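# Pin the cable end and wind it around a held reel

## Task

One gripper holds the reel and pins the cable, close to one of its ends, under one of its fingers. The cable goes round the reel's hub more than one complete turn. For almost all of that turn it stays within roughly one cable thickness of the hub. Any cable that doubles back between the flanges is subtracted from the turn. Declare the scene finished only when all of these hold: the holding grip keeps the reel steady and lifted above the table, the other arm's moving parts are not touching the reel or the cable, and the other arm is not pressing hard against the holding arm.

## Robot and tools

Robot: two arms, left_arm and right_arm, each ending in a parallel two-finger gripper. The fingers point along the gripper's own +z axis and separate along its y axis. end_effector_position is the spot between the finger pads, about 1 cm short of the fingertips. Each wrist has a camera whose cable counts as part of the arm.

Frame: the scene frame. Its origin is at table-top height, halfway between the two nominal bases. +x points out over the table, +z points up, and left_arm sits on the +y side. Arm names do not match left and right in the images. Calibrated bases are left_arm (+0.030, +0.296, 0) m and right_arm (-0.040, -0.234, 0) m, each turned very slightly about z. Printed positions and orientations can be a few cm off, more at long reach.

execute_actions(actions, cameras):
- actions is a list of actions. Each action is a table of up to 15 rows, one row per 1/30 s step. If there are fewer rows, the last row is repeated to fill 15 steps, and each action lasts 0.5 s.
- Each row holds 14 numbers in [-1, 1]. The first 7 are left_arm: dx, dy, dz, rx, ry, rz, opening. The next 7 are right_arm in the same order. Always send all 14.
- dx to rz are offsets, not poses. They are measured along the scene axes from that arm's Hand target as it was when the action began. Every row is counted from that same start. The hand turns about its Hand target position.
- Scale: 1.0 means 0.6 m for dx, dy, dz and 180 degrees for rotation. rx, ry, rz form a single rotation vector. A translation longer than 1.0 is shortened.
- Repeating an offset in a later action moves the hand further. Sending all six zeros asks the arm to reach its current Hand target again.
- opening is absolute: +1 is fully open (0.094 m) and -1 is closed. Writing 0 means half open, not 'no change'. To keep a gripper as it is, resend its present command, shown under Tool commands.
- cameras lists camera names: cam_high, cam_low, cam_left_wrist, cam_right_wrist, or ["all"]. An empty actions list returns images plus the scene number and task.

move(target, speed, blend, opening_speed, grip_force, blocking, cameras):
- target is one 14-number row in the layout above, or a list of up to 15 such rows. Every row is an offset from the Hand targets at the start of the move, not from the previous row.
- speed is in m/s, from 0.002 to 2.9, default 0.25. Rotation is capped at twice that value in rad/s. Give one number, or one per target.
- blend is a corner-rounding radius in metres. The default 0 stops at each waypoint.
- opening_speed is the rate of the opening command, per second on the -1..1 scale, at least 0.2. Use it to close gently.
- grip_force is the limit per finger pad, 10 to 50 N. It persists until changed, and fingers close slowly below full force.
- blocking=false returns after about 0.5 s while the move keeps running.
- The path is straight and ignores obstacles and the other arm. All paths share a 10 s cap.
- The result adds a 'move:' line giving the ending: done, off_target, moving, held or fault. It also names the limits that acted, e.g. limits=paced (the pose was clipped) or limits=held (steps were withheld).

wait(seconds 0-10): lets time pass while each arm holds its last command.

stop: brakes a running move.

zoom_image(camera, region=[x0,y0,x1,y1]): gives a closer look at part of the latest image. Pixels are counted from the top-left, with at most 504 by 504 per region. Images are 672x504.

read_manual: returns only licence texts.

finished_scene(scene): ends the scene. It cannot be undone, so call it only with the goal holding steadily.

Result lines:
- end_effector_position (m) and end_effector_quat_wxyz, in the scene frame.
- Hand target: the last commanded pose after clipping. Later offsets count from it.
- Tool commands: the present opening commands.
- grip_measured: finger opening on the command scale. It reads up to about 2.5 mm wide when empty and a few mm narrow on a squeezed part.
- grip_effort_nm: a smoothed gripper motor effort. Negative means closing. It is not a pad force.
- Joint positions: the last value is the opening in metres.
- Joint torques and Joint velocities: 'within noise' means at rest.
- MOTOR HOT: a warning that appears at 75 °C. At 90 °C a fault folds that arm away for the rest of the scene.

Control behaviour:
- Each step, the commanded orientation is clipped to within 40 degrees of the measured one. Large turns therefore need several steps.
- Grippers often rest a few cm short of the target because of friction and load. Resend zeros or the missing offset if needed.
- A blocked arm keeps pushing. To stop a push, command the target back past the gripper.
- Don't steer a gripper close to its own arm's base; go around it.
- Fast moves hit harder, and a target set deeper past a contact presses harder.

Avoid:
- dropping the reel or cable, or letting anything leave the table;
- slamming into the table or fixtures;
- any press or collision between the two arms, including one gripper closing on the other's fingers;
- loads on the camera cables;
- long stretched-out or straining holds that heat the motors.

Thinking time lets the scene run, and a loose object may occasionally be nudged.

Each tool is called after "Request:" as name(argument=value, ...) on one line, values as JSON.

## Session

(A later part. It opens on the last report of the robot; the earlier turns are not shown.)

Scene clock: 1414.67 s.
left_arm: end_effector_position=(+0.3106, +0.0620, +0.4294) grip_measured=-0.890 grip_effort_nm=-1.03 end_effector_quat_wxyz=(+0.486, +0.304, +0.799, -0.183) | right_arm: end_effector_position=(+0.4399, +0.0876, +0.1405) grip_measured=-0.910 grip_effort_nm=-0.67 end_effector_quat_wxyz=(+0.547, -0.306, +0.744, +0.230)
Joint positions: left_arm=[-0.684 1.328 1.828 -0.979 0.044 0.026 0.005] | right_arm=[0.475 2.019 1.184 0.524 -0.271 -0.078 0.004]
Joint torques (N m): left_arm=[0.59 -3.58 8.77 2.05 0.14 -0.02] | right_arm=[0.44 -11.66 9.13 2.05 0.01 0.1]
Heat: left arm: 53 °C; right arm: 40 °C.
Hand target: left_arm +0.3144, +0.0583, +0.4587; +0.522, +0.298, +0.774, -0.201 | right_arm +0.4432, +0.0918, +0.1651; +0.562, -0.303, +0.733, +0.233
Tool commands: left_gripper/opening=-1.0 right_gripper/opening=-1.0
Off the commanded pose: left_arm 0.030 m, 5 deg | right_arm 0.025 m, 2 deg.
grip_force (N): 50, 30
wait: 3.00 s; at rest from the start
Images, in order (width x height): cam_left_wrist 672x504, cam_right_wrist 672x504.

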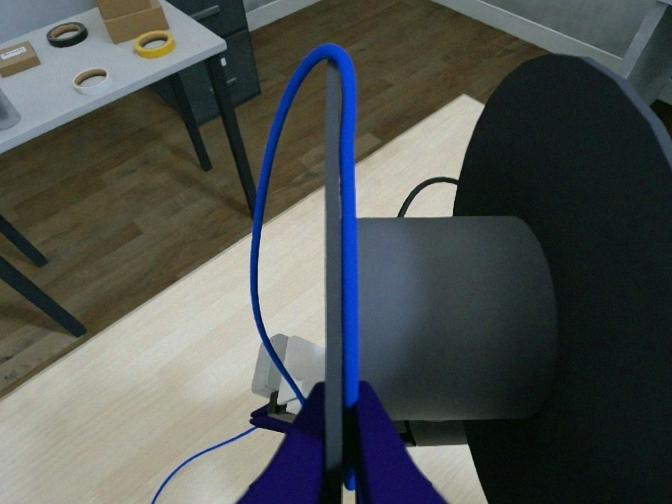

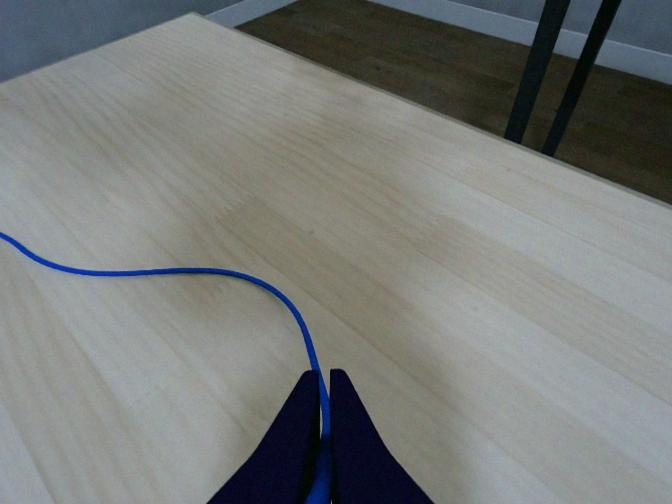

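Request:
move(target=[[0,0,0,0,0,0,-1, 0.1763,-0.223,0.0848,0.0485,-0.0486,0.0097,-1],[0,0,0,0,0,0,-1, 0.1963,-0.353,0.3515,0.0969,-0.0972,0.0194,-1],[0,0,0,0,0,0,-1, 0.058,-0.408,0.5515,0.0969,-0.0972,0.0194,-1]], speed=0.15, blend=[0.03,0.03,0], cameras=["all"])

Scene clock: 1539.00 s.
left_arm: end_effector_position=(+0.3106, +0.0620, +0.4294) grip_measured=-0.890 grip_effort_nm=-1.03 end_effector_quat_wxyz=(+0.486, +0.304, +0.799, -0.183) | right_arm: end_effector_position=(+0.4889, -0.1526, +0.4754) grip_measured=-0.910 grip_effort_nm=-0.67 end_effector_quat_wxyz=(+0.689, -0.260, +0.599, +0.314)
Joint positions: left_arm=[-0.684 1.328 1.828 -0.979 0.044 0.026 0.005] | right_arm=[-0.156 1.877 1.88 0.252 -0.947 0.227 0.004]
Joint torques (N m): left_arm=[0.59 -3.58 8.79 2.05 0.14 -0.02] | right_arm=[-0.49 -10.4 9.21 1.72 0.01 0.07]
Heat: left arm: 54 °C; right arm: 42 °C.
Hand target: left_arm +0.3144, +0.0583, +0.4587; +0.522, +0.298, +0.774, -0.201 | right_arm +0.4780, -0.1529, +0.4959; +0.699, -0.269, +0.586, +0.309
Off the commanded pose: left_arm 0.030 m, 5 deg | right_arm 0.023 m, 2 deg.
grip_force (N): 50, 30
move: off_target (left_arm, right_arm)

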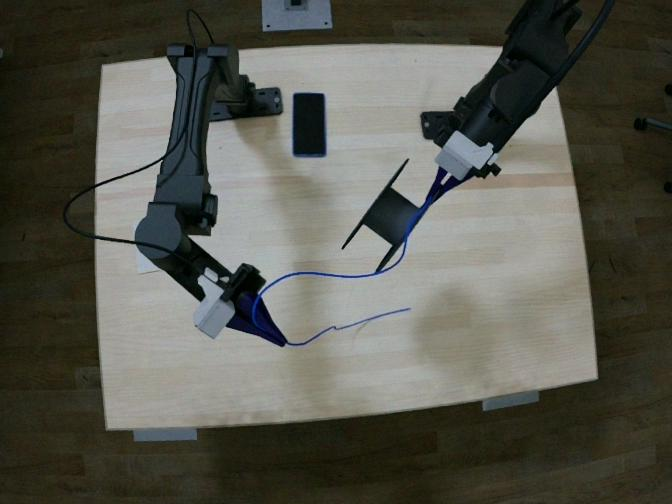

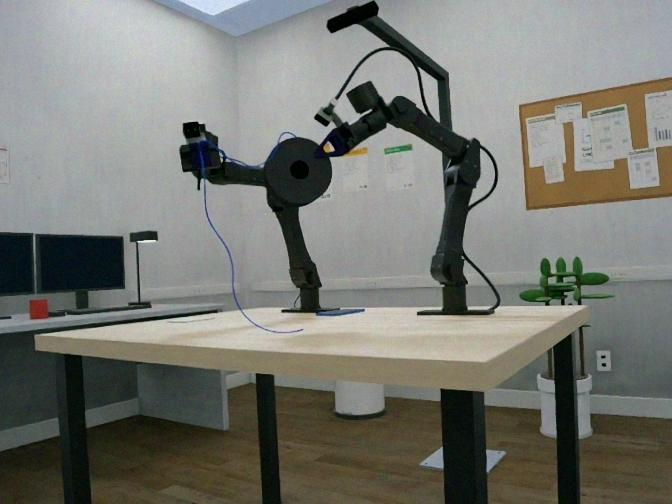

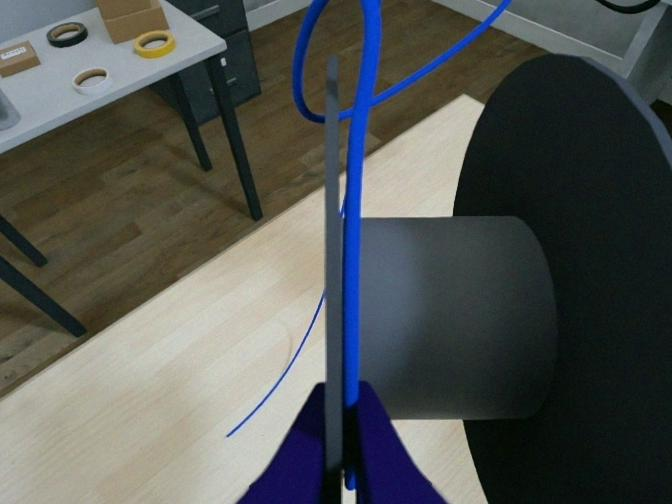

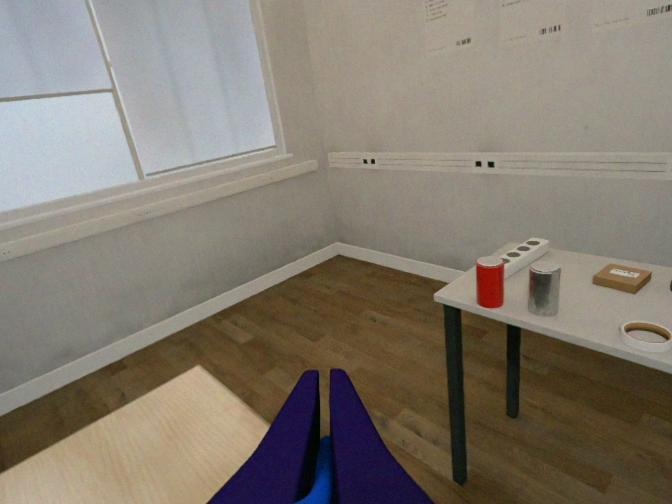

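Request:
zoom_image(camera="cam_left_wrist", region=[240, 0, 540, 260])

Request:
zoom_image(camera="cam_high", region=[230, 140, 470, 360])

Request:
zoom_image(camera="cam_low", region=[170, 100, 380, 350])

Scaled by 1.680.

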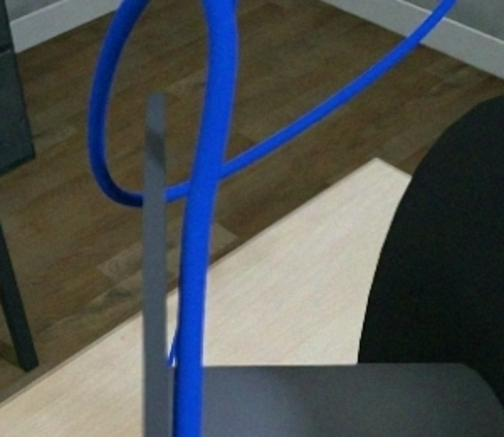

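Scaled by 2.100.

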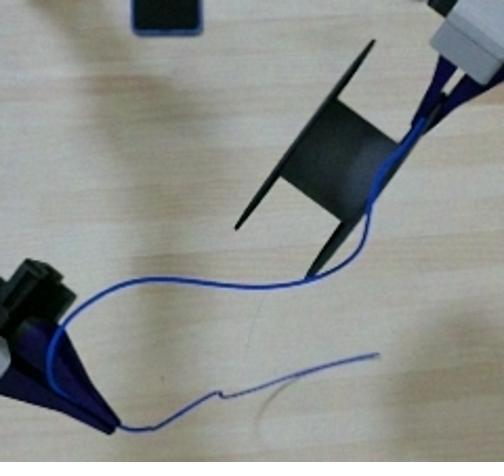

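Scaled by 2.016.

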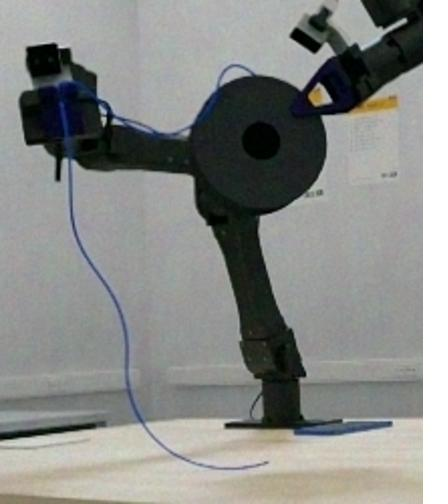

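Request:
move(target=[[0,0,0,0,0,0,-1, -0.13,-0.012,0.207,0.093,-0.0835,0,-1],[0,0,0,0,0,0,-1, -0.345,0.03,0.392,0.186,-0.167,0,-1]], speed=0.15, blend=[0.03,0], cameras=["all"])

Scene clock: 1576.97 s.
left_arm: end_effector_position=(+0.3106, +0.0620, +0.4294) grip_measured=-0.890 grip_effort_nm=-1.03 end_effector_quat_wxyz=(+0.486, +0.304, +0.799, -0.183) | right_arm: end_effector_position=(+0.2917, -0.1338, +0.7136) grip_measured=-0.910 grip_effort_nm=-0.67 end_effector_quat_wxyz=(+0.861, -0.122, +0.304, +0.389)
Joint positions: left_arm=[-0.684 1.328 1.828 -0.979 0.044 0.026 0.005] | right_arm=[0.043 1.506 1.803 0.744 -0.427 0.659 0.004]
Joint torques (N m): left_arm=[0.58 -3.58 8.79 2.05 0.14 -0.02] | right_arm=[0.66 -5.45 7.83 1.08 0.3 -0.06]
Heat: left arm: 54 °C; right arm: 42 °C.
Hand target: left_arm +0.3144, +0.0583, +0.4587; +0.522, +0.298, +0.774, -0.201 | right_arm +0.2709, -0.1350, +0.7312; +0.872, -0.128, +0.275, +0.384
Off the commanded pose: left_arm 0.030 m, 5 deg | right_arm 0.027 m, 4 deg.
grip_force (N): 50, 30
move: off_target (left_arm, right_arm)

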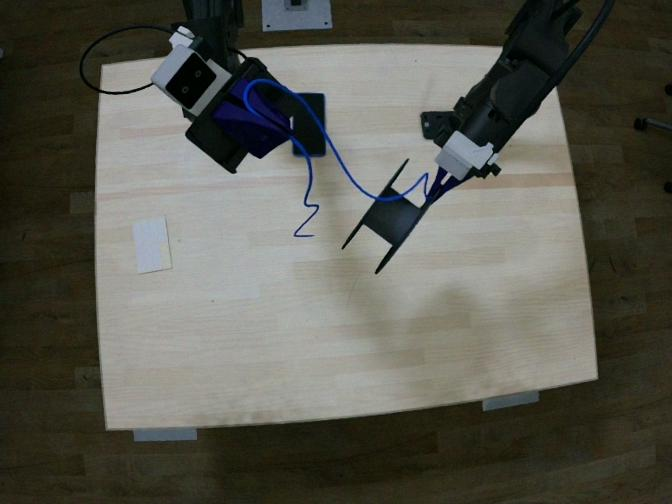

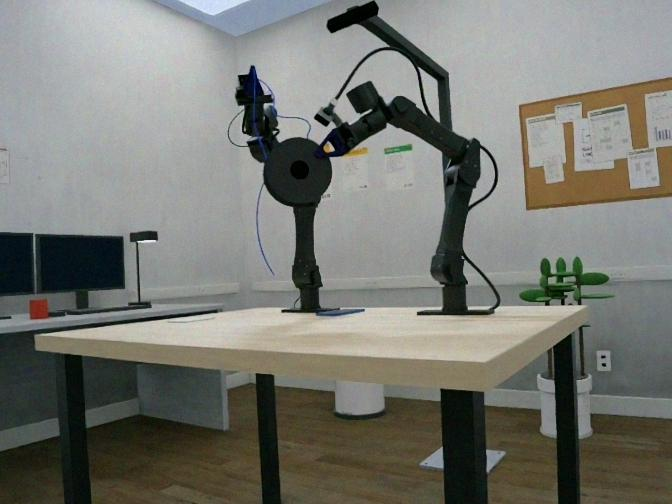

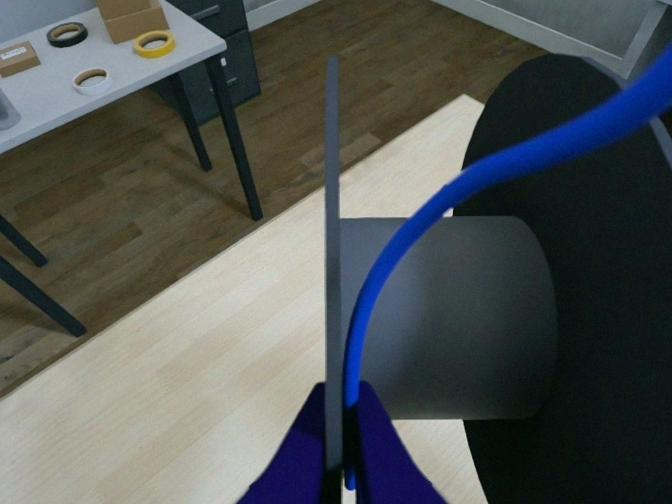

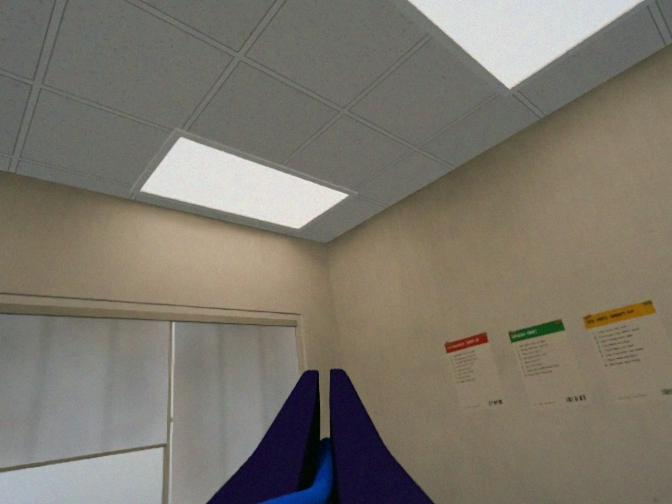

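Request:
move(target=[[0,0,0,0,0,0,-1, 0.2652,-0.0733,-0.2253,-0.0897,0.1404,-0.1517,-1],[0,0,0,0,0,0,-1, 0.4118,-0.1592,-0.5087,-0.1187,0.2231,-0.2003,-1],[0,0,0,0,0,0,-1, 0.4185,-0.0767,-0.7587,-0.1452,0.2034,-0.1214,-1]], speed=0.18, blend=[0.04,0.03,0], cameras=["all"])

Scene clock: 1616.27 s.
left_arm: end_effector_position=(+0.3106, +0.0620, +0.4294) grip_measured=-0.890 grip_effort_nm=-1.04 end_effector_quat_wxyz=(+0.486, +0.304, +0.799, -0.183) | right_arm: end_effector_position=(+0.5239, -0.1864, +0.2771) grip_measured=-0.910 grip_effort_nm=-0.67 end_effector_quat_wxyz=(+0.747, -0.135, +0.632, +0.159)
Joint positions: left_arm=[-0.684 1.328 1.828 -0.979 0.044 0.026 0.005] | right_arm=[-0.094 1.947 1.165 0.969 -0.477 0.087 0.004]
Joint torques (N m): left_arm=[0.61 -3.58 8.79 2.05 0.14 -0.02] | right_arm=[0.69 -8.58 6.02 2.34 -0.04 0.08]
Heat: left arm: 54 °C; right arm: 38 °C.
Hand target: left_arm +0.3144, +0.0583, +0.4587; +0.522, +0.298, +0.774, -0.201 | right_arm +0.5221, -0.1810, +0.2760; +0.748, -0.139, +0.628, +0.166
Off the commanded pose: left_arm 0.030 m, 5 deg | right_arm 0.006 m, 1 deg.
grip_force (N): 50, 30
move: off_target (left_arm)

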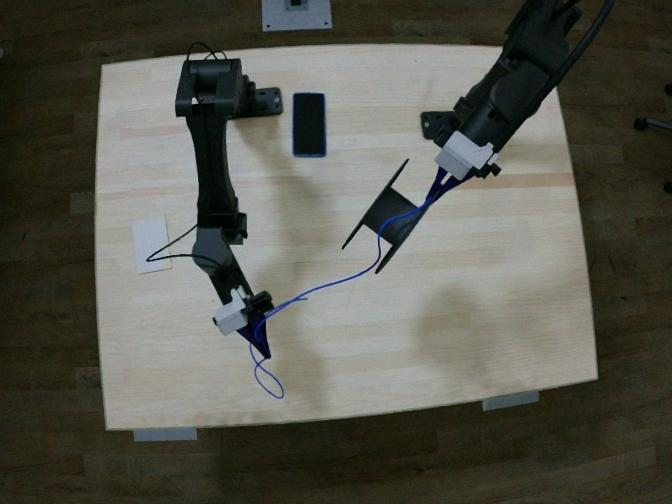

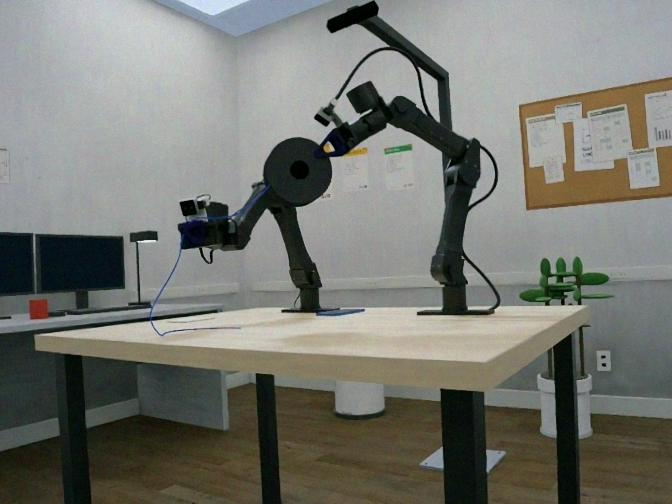

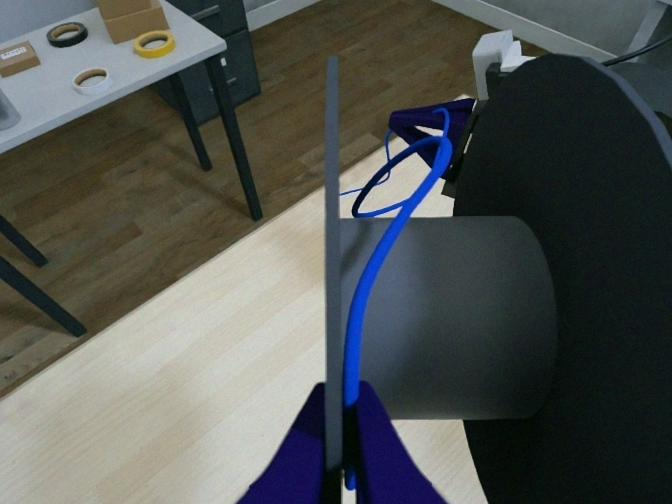

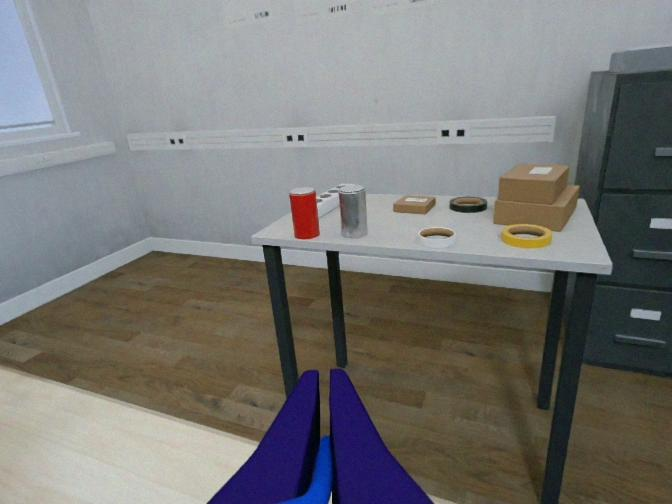

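Request:
move(target=[[0,0,0,0,0,0,-1, -0.1018,0.1133,-0.2,0,0,0.067,-1],[0,0,0,0,0,0,-1, -0.2068,0.295,-0.3167,0,0,0.111,-1]], speed=0.15, blend=[0.03,0], cameras=["all"])

Scene clock: 1634.30 s.
left_arm: end_effector_position=(+0.3106, +0.0621, +0.4293) grip_measured=-0.890 grip_effort_nm=-1.04 end_effector_quat_wxyz=(+0.486, +0.304, +0.799, -0.183) | right_arm: end_effector_position=(+0.4003, -0.0027, +0.0898) grip_measured=-0.910 grip_effort_nm=-0.67 end_effector_quat_wxyz=(+0.659, -0.271, +0.642, +0.284)
Joint positions: left_arm=[-0.684 1.328 1.828 -0.98 0.044 0.026 0.005] | right_arm=[0.277 2.255 0.743 1.546 -0.499 0.025 0.004]
Joint torques (N m): left_arm=[0.59 -3.59 8.79 2.05 0.15 -0.02] | right_arm=[0.09 -7.47 2.92 2.43 0.05 -0.08]
Heat: left arm: 54 °C; right arm: 37 °C.
Hand target: left_arm +0.3144, +0.0583, +0.4587; +0.522, +0.298, +0.774, -0.201 | right_arm +0.3980, -0.0040, +0.0861; +0.708, -0.246, +0.594, +0.293
Off the commanded pose: left_arm 0.030 m, 5 deg | right_arm 0.005 m, 8 deg.
joint sent to its limit (right arm) — joint 4 (wrist pitch), upper limit. The joint targets are off in orientation, not in position.
grip_force (N): 50, 30
move: off_target (left_arm, right_arm)

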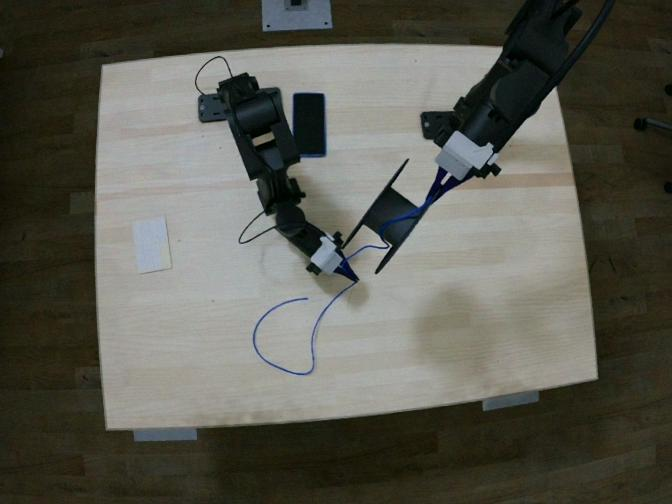

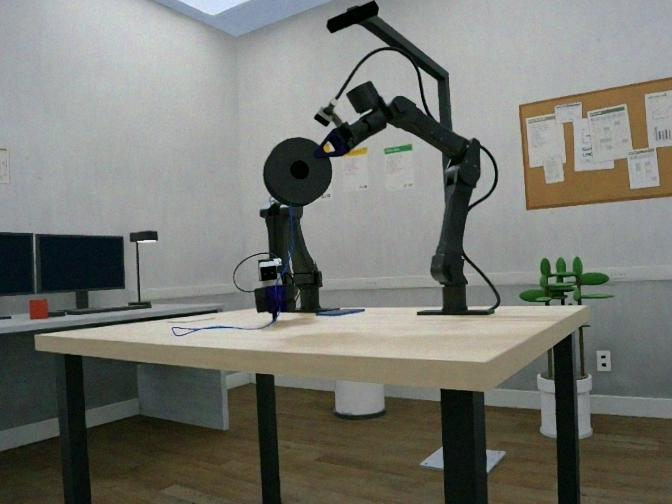

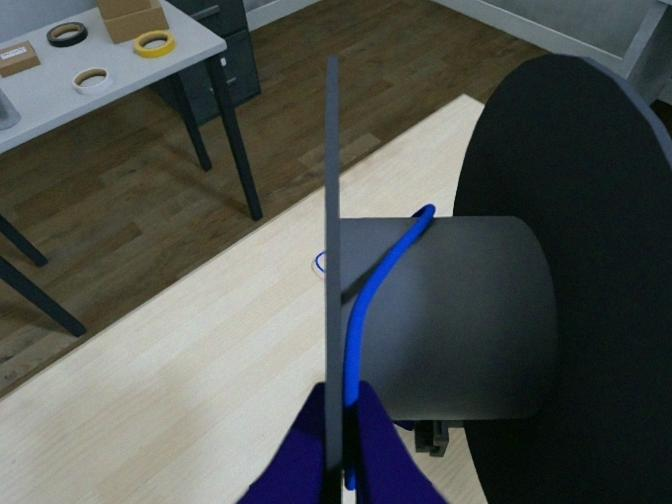

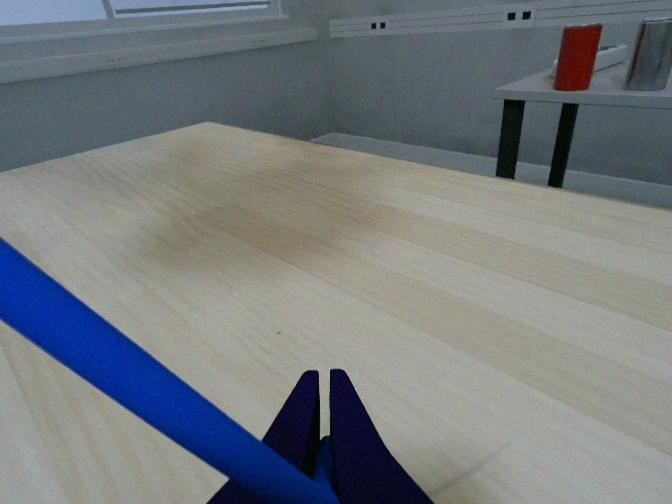

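Request:
move(target=[0.0883,0.1,0,0,0,0,-1, 0.0883,0.1,0,0,0,0,-1], speed=0.08, cameras=["cam_high","cam_low","cam_left_wrist"])

Scene clock: 1667.97 s.
left_arm: end_effector_position=(+0.3650, +0.1234, +0.4308) grip_measured=-0.890 grip_effort_nm=-1.04 end_effector_quat_wxyz=(+0.487, +0.290, +0.802, -0.191) | right_arm: end_effector_position=(+0.4489, +0.0531, +0.0837) grip_measured=-0.910 grip_effort_nm=-0.67 end_effector_quat_wxyz=(+0.695, -0.252, +0.608, +0.290)
Joint positions: left_arm=[-0.314 1.399 1.888 -0.997 0.368 0.171 0.005] | right_arm=[0.384 2.477 1.07 1.551 -0.37 0.055 0.004]
Joint torques (N m): left_arm=[0.36 -4.03 9.06 1.99 0.34 0.01] | right_arm=[0.53 -8.95 5.87 2.36 0.09 0.06]
Heat: left arm: 54 °C; right arm: 36 °C.
Hand target: left_arm +0.3675, +0.1183, +0.4587; +0.522, +0.298, +0.774, -0.201 | right_arm +0.4510, +0.0561, +0.0860; +0.708, -0.246, +0.594, +0.293
Off the commanded pose: left_arm 0.028 m, 5 deg | right_arm 0.004 m, 2 deg.
joint sent to its limit (right arm) — joint 4 (wrist pitch), upper limit. The joint targets still meet the commanded pose.
grip_force (N): 50, 30
move: off_target (left_arm)
Images, in order (width x height): cam_high 672x504, cam_low 672x504, cam_left_wrist 672x504.

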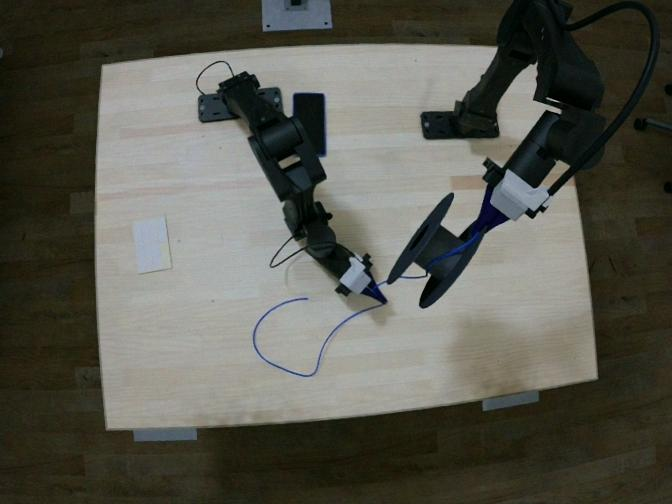

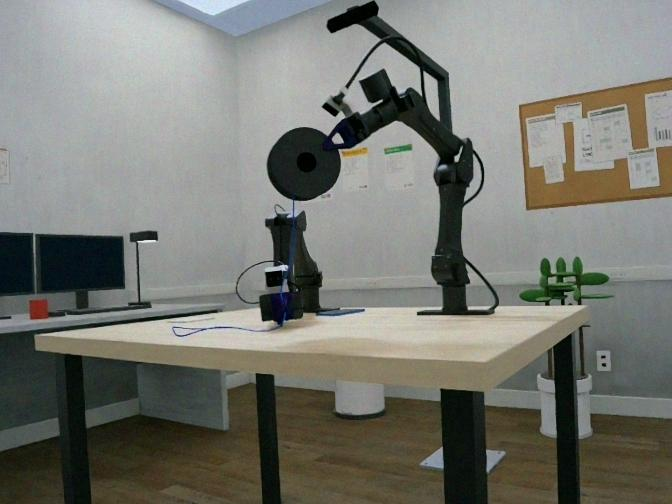

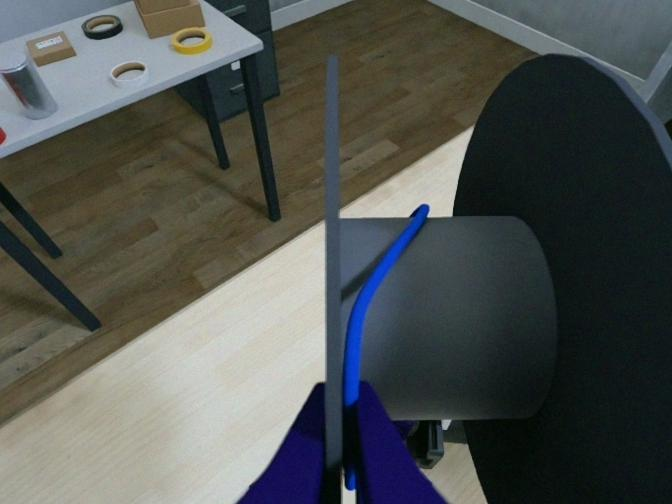

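Request:
move(target=[[0,0,0,0,0,0,-1, -0.2233,0.1982,0.1033,0,0,0,-1],[0,0,0,0,0,0,-1, -0.3483,0.2832,0.2867,0,0,0,-1]], speed=0.15, blend=[0.03,0], cameras=["all"])

Scene clock: 1694.03 s.
left_arm: end_effector_position=(+0.3649, +0.1233, +0.4307) grip_measured=-0.890 grip_effort_nm=-1.03 end_effector_quat_wxyz=(+0.486, +0.290, +0.802, -0.191) | right_arm: end_effector_position=(+0.2411, +0.2257, +0.2388) grip_measured=-0.910 grip_effort_nm=-0.67 end_effector_quat_wxyz=(+0.697, -0.256, +0.603, +0.291)
Joint positions: left_arm=[-0.314 1.399 1.888 -0.998 0.368 0.171 0.005] | right_arm=[1.099 1.906 0.952 1.104 0.329 -0.054 0.004]
Joint torques (N m): left_arm=[0.35 -4 9.06 1.94 0.37 0] | right_arm=[0.12 -9.98 8.08 2.03 0.08 -0.05]
Heat: left arm: 52 °C; right arm: 36 °C.
Hand target: left_arm +0.3675, +0.1183, +0.4587; +0.522, +0.298, +0.774, -0.200 | right_arm +0.2420, +0.2260, +0.2579; +0.708, -0.246, +0.594, +0.293
Off the commanded pose: left_arm 0.029 m, 5 deg | right_arm 0.019 m, 2 deg.
grip_force (N): 50, 30
move: off_target (left_arm, right_arm)

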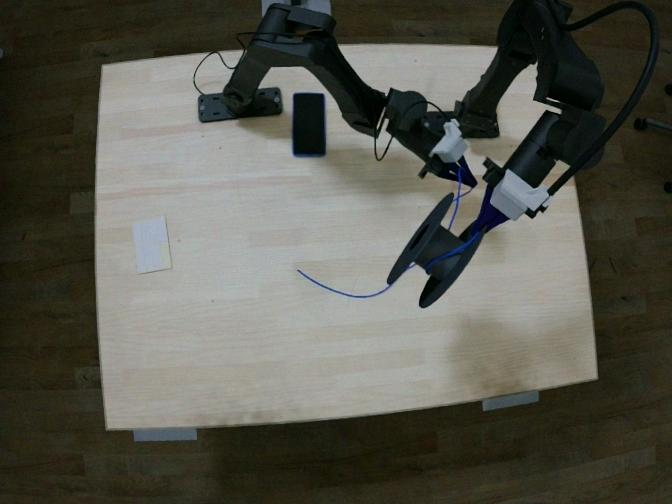

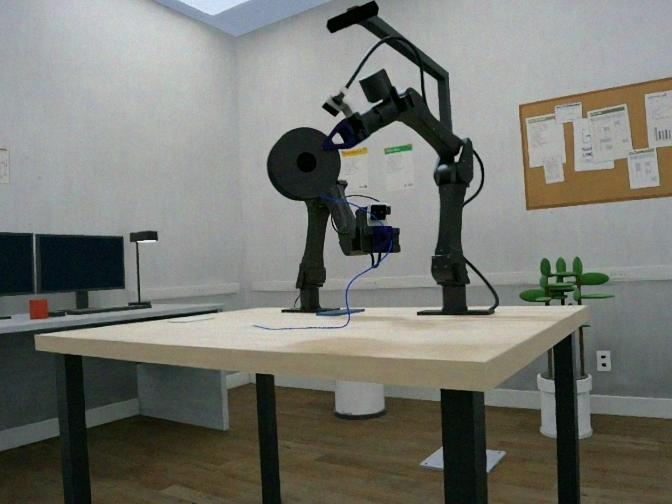

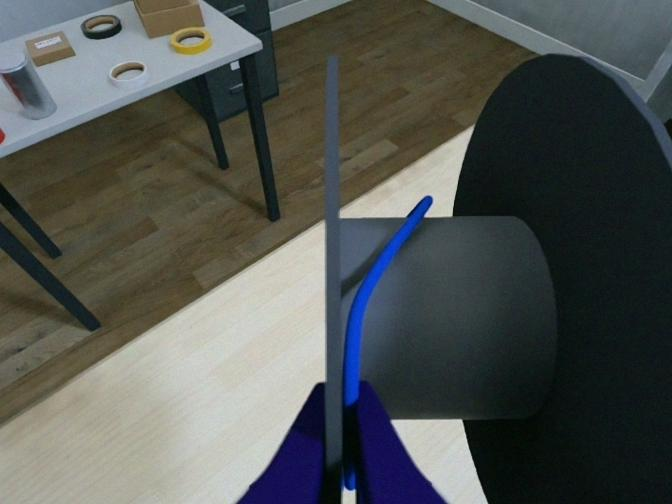

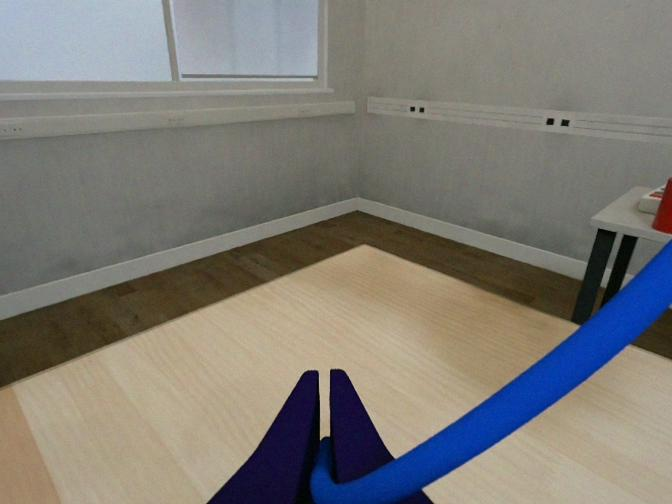

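Request:
move(target=[[0,0,0,0,0,0,-1, -0.0867,-0.1,0.175,0,0,0,-1],[0,0,0,0,0,0,-1, -0.1183,-0.1617,0.39,0,0,0,-1]], speed=0.15, blend=[0.03,0], cameras=["all"])

Scene clock: 1707.73 s.
left_arm: end_effector_position=(+0.3645, +0.1228, +0.4308) grip_measured=-0.890 grip_effort_nm=-1.03 end_effector_quat_wxyz=(+0.486, +0.291, +0.801, -0.192) | right_arm: end_effector_position=(+0.1762, +0.1346, +0.4739) grip_measured=-0.910 grip_effort_nm=-0.66 end_effector_quat_wxyz=(+0.700, -0.255, +0.604, +0.284)
Joint positions: left_arm=[-0.314 1.399 1.888 -0.998 0.372 0.171 0.005] | right_arm=[1.181 1.284 1.307 0.133 0.421 -0.077 0.004]
Joint torques (N m): left_arm=[0.35 -4.01 9.05 1.95 0.34 0] | right_arm=[0.9 -5.12 9.61 2.05 0.06 -0.01]
Heat: left arm: 52 °C; right arm: 37 °C.
Hand target: left_arm +0.3674, +0.1183, +0.4587; +0.522, +0.298, +0.774, -0.201 | right_arm +0.1710, +0.1289, +0.4919; +0.708, -0.246, +0.594, +0.293
Off the commanded pose: left_arm 0.028 m, 5 deg | right_arm 0.020 m, 2 deg.
grip_force (N): 50, 30
move: off_target (left_arm, right_arm)

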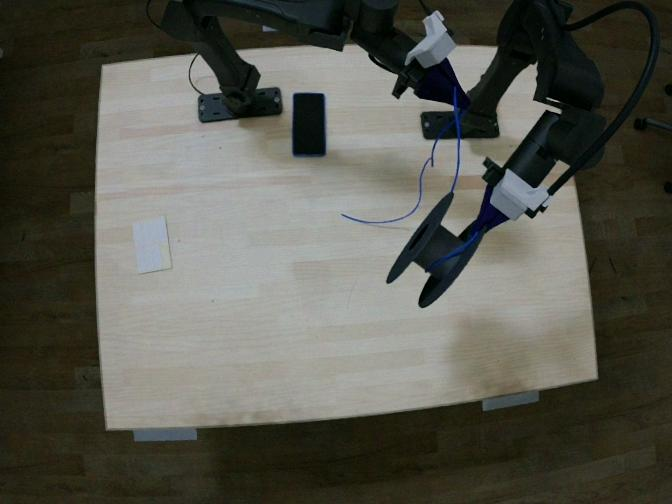

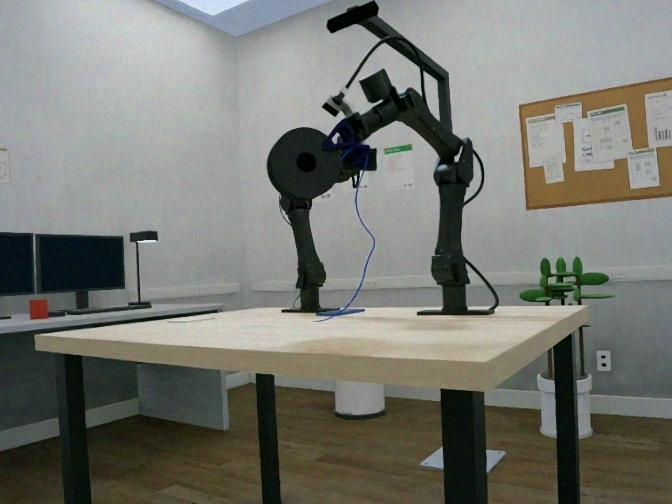

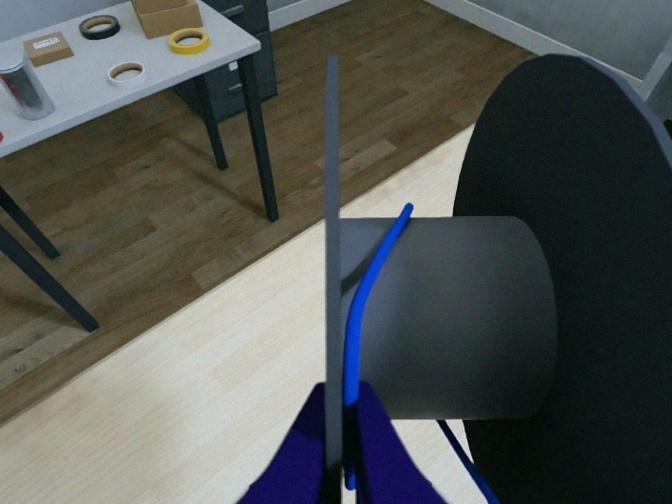

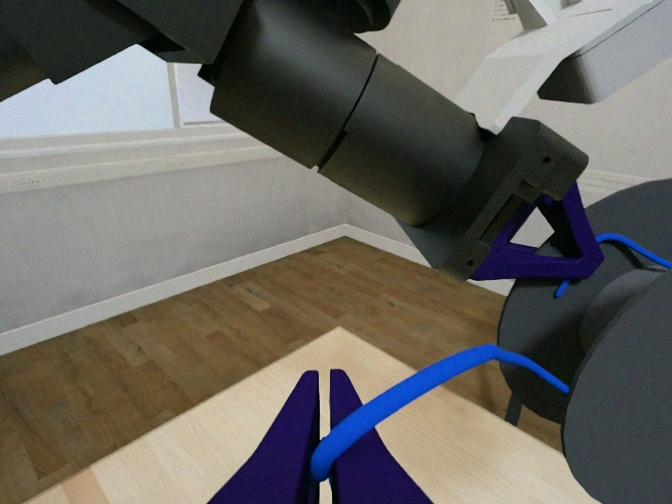

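Request:
move(target=[[0,0,0,0,0,0,-1, 0.1333,-0.1142,0.1235,0,0,0,-1],[0,0,0,0,0,0,-1, 0.2533,-0.2173,0.1485,0,0,0,-1]], speed=0.13, blend=[0.03,0], cameras=["all"])

Scene clock: 1721.77 s.
left_arm: end_effector_position=(+0.3645, +0.1227, +0.4308) grip_measured=-0.890 grip_effort_nm=-1.03 end_effector_quat_wxyz=(+0.486, +0.291, +0.801, -0.192) | right_arm: end_effector_position=(+0.3270, +0.0009, +0.5689) grip_measured=-0.910 grip_effort_nm=-0.67 end_effector_quat_wxyz=(+0.701, -0.246, +0.603, +0.290)
Joint positions: left_arm=[-0.314 1.399 1.888 -0.998 0.372 0.171 0.005] | right_arm=[0.394 1.462 1.854 -0.231 -0.351 0.06 0.004]
Joint torques (N m): left_arm=[0.35 -4 9.07 1.94 0.33 0] | right_arm=[-0.43 -4.38 8.85 2.09 -0.02 0.09]
Heat: left arm: 52 °C; right arm: 40 °C.
Hand target: left_arm +0.3674, +0.1183, +0.4587; +0.522, +0.298, +0.774, -0.201 | right_arm +0.3231, -0.0015, +0.5810; +0.708, -0.246, +0.594, +0.293
Off the commanded pose: left_arm 0.028 m, 5 deg | right_arm 0.013 m, 1 deg.
grip_force (N): 50, 30
move: off_target (left_arm, right_arm)

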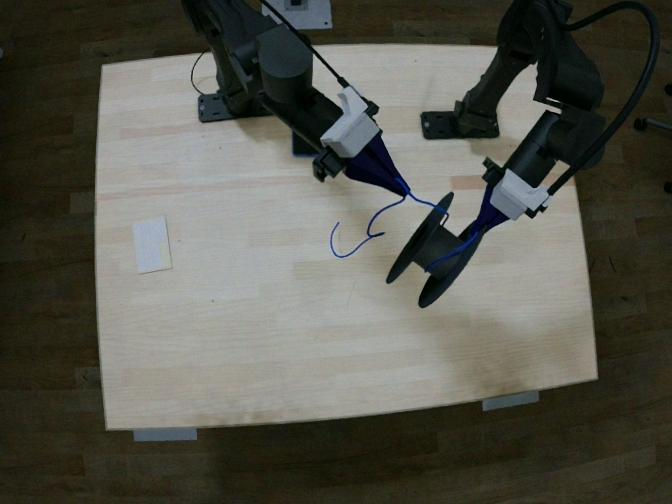

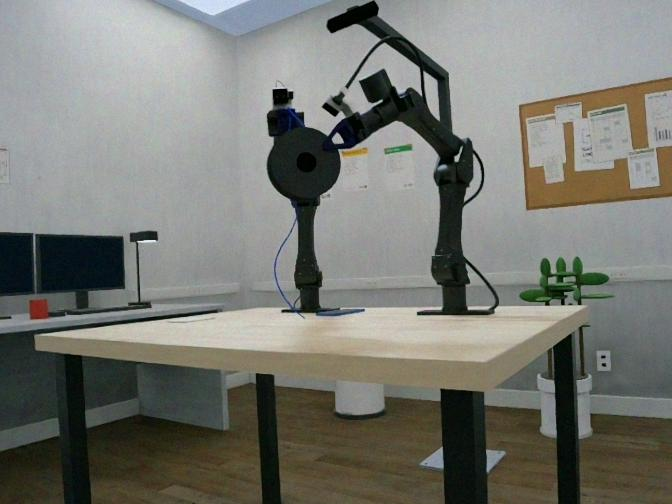

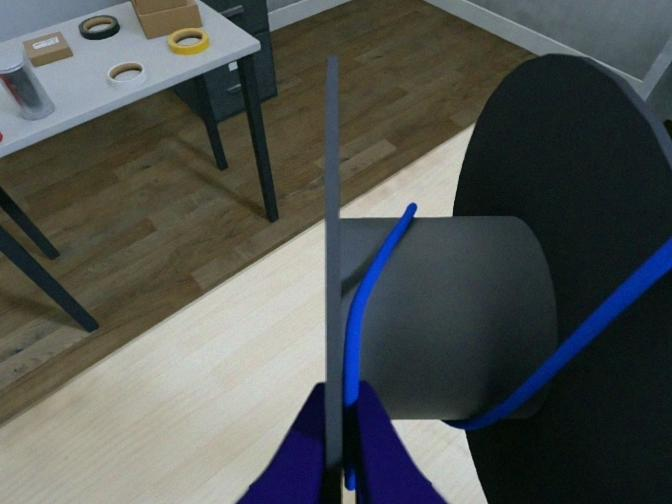

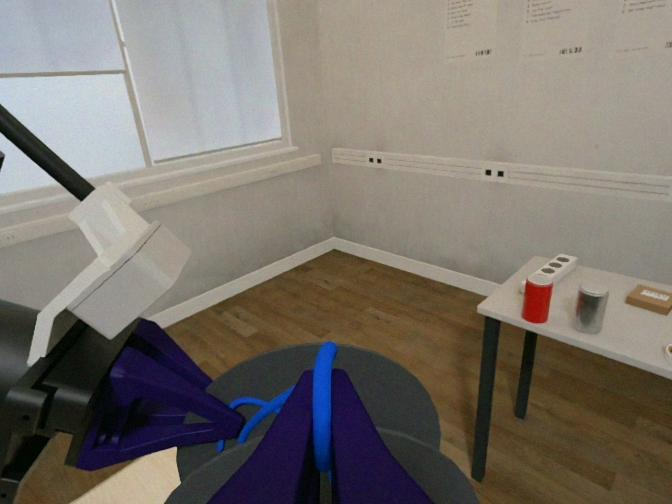

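Request:
move(target=[[0,0,0,0,0,0,-1, 0.1548,-0.1008,-0.1633,0,0,0,-1],[0,0,0,0,0,0,-1, 0.2982,-0.0358,-0.2183,0,0,0,-1]], speed=0.12, blend=[0.02,0], cameras=["all"])

Scene clock: 1738.47 s.
left_arm: end_effector_position=(+0.3644, +0.1226, +0.4308) grip_measured=-0.890 grip_effort_nm=-1.03 end_effector_quat_wxyz=(+0.486, +0.291, +0.801, -0.193) | right_arm: end_effector_position=(+0.5008, -0.0232, +0.4326) grip_measured=-0.910 grip_effort_nm=-0.67 end_effector_quat_wxyz=(+0.691, -0.245, +0.611, +0.300)
Joint positions: left_arm=[-0.314 1.399 1.888 -0.998 0.373 0.172 0.005] | right_arm=[0.167 1.892 1.764 0.29 -0.589 0.118 0.004]
Joint torques (N m): left_arm=[0.35 -4.03 9.05 1.95 0.33 -0.01] | right_arm=[0.36 -8.54 10.25 2.26 0.16 -0.01]
Heat: left arm: 51 °C; right arm: 39 °C.
Hand target: left_arm +0.3674, +0.1183, +0.4587; +0.522, +0.298, +0.774, -0.201 | right_arm +0.5019, -0.0229, +0.4501; +0.708, -0.246, +0.594, +0.293
Off the commanded pose: left_arm 0.028 m, 5 deg | right_arm 0.017 m, 3 deg.
grip_force (N): 50, 30
move: off_target (left_arm, right_arm)

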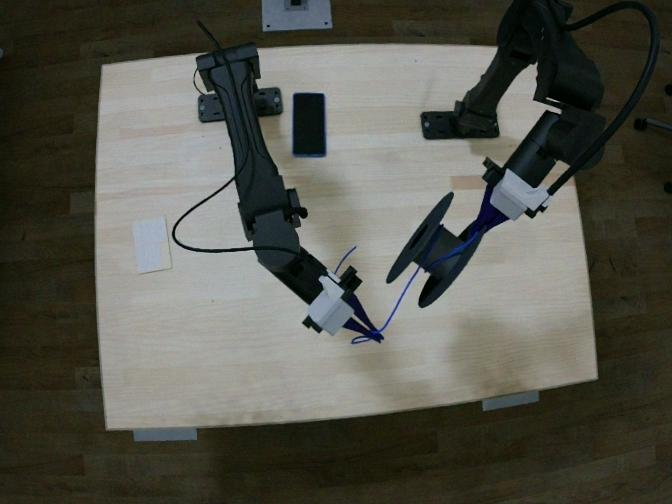

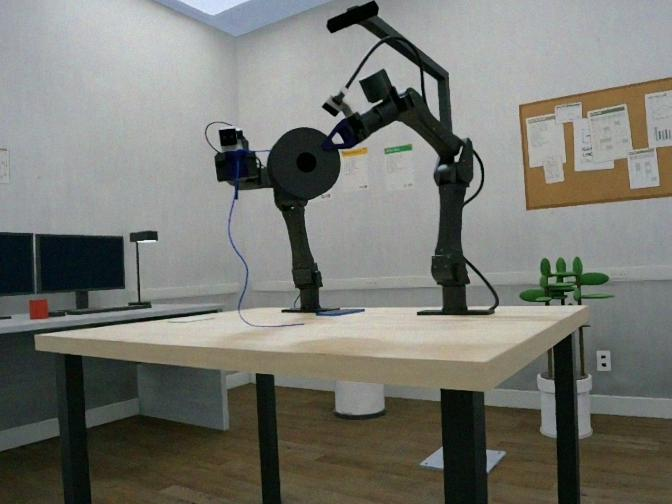

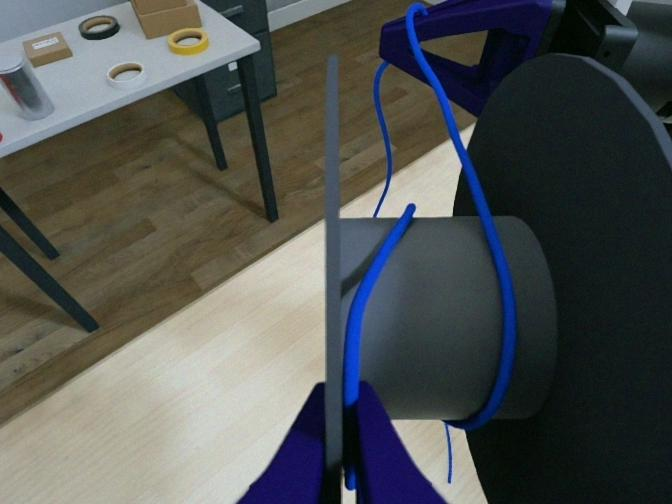

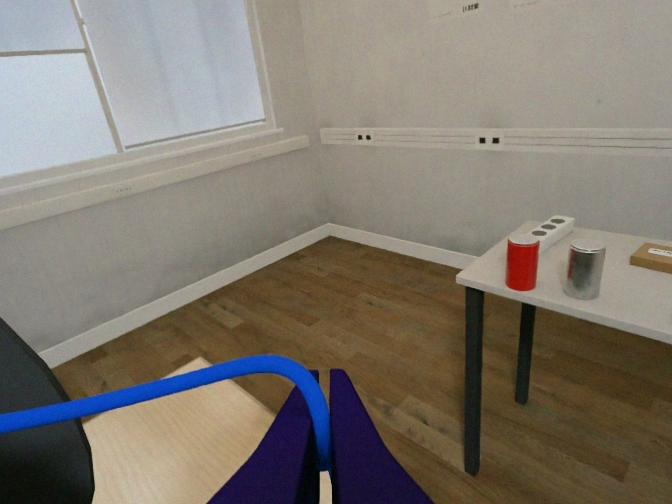

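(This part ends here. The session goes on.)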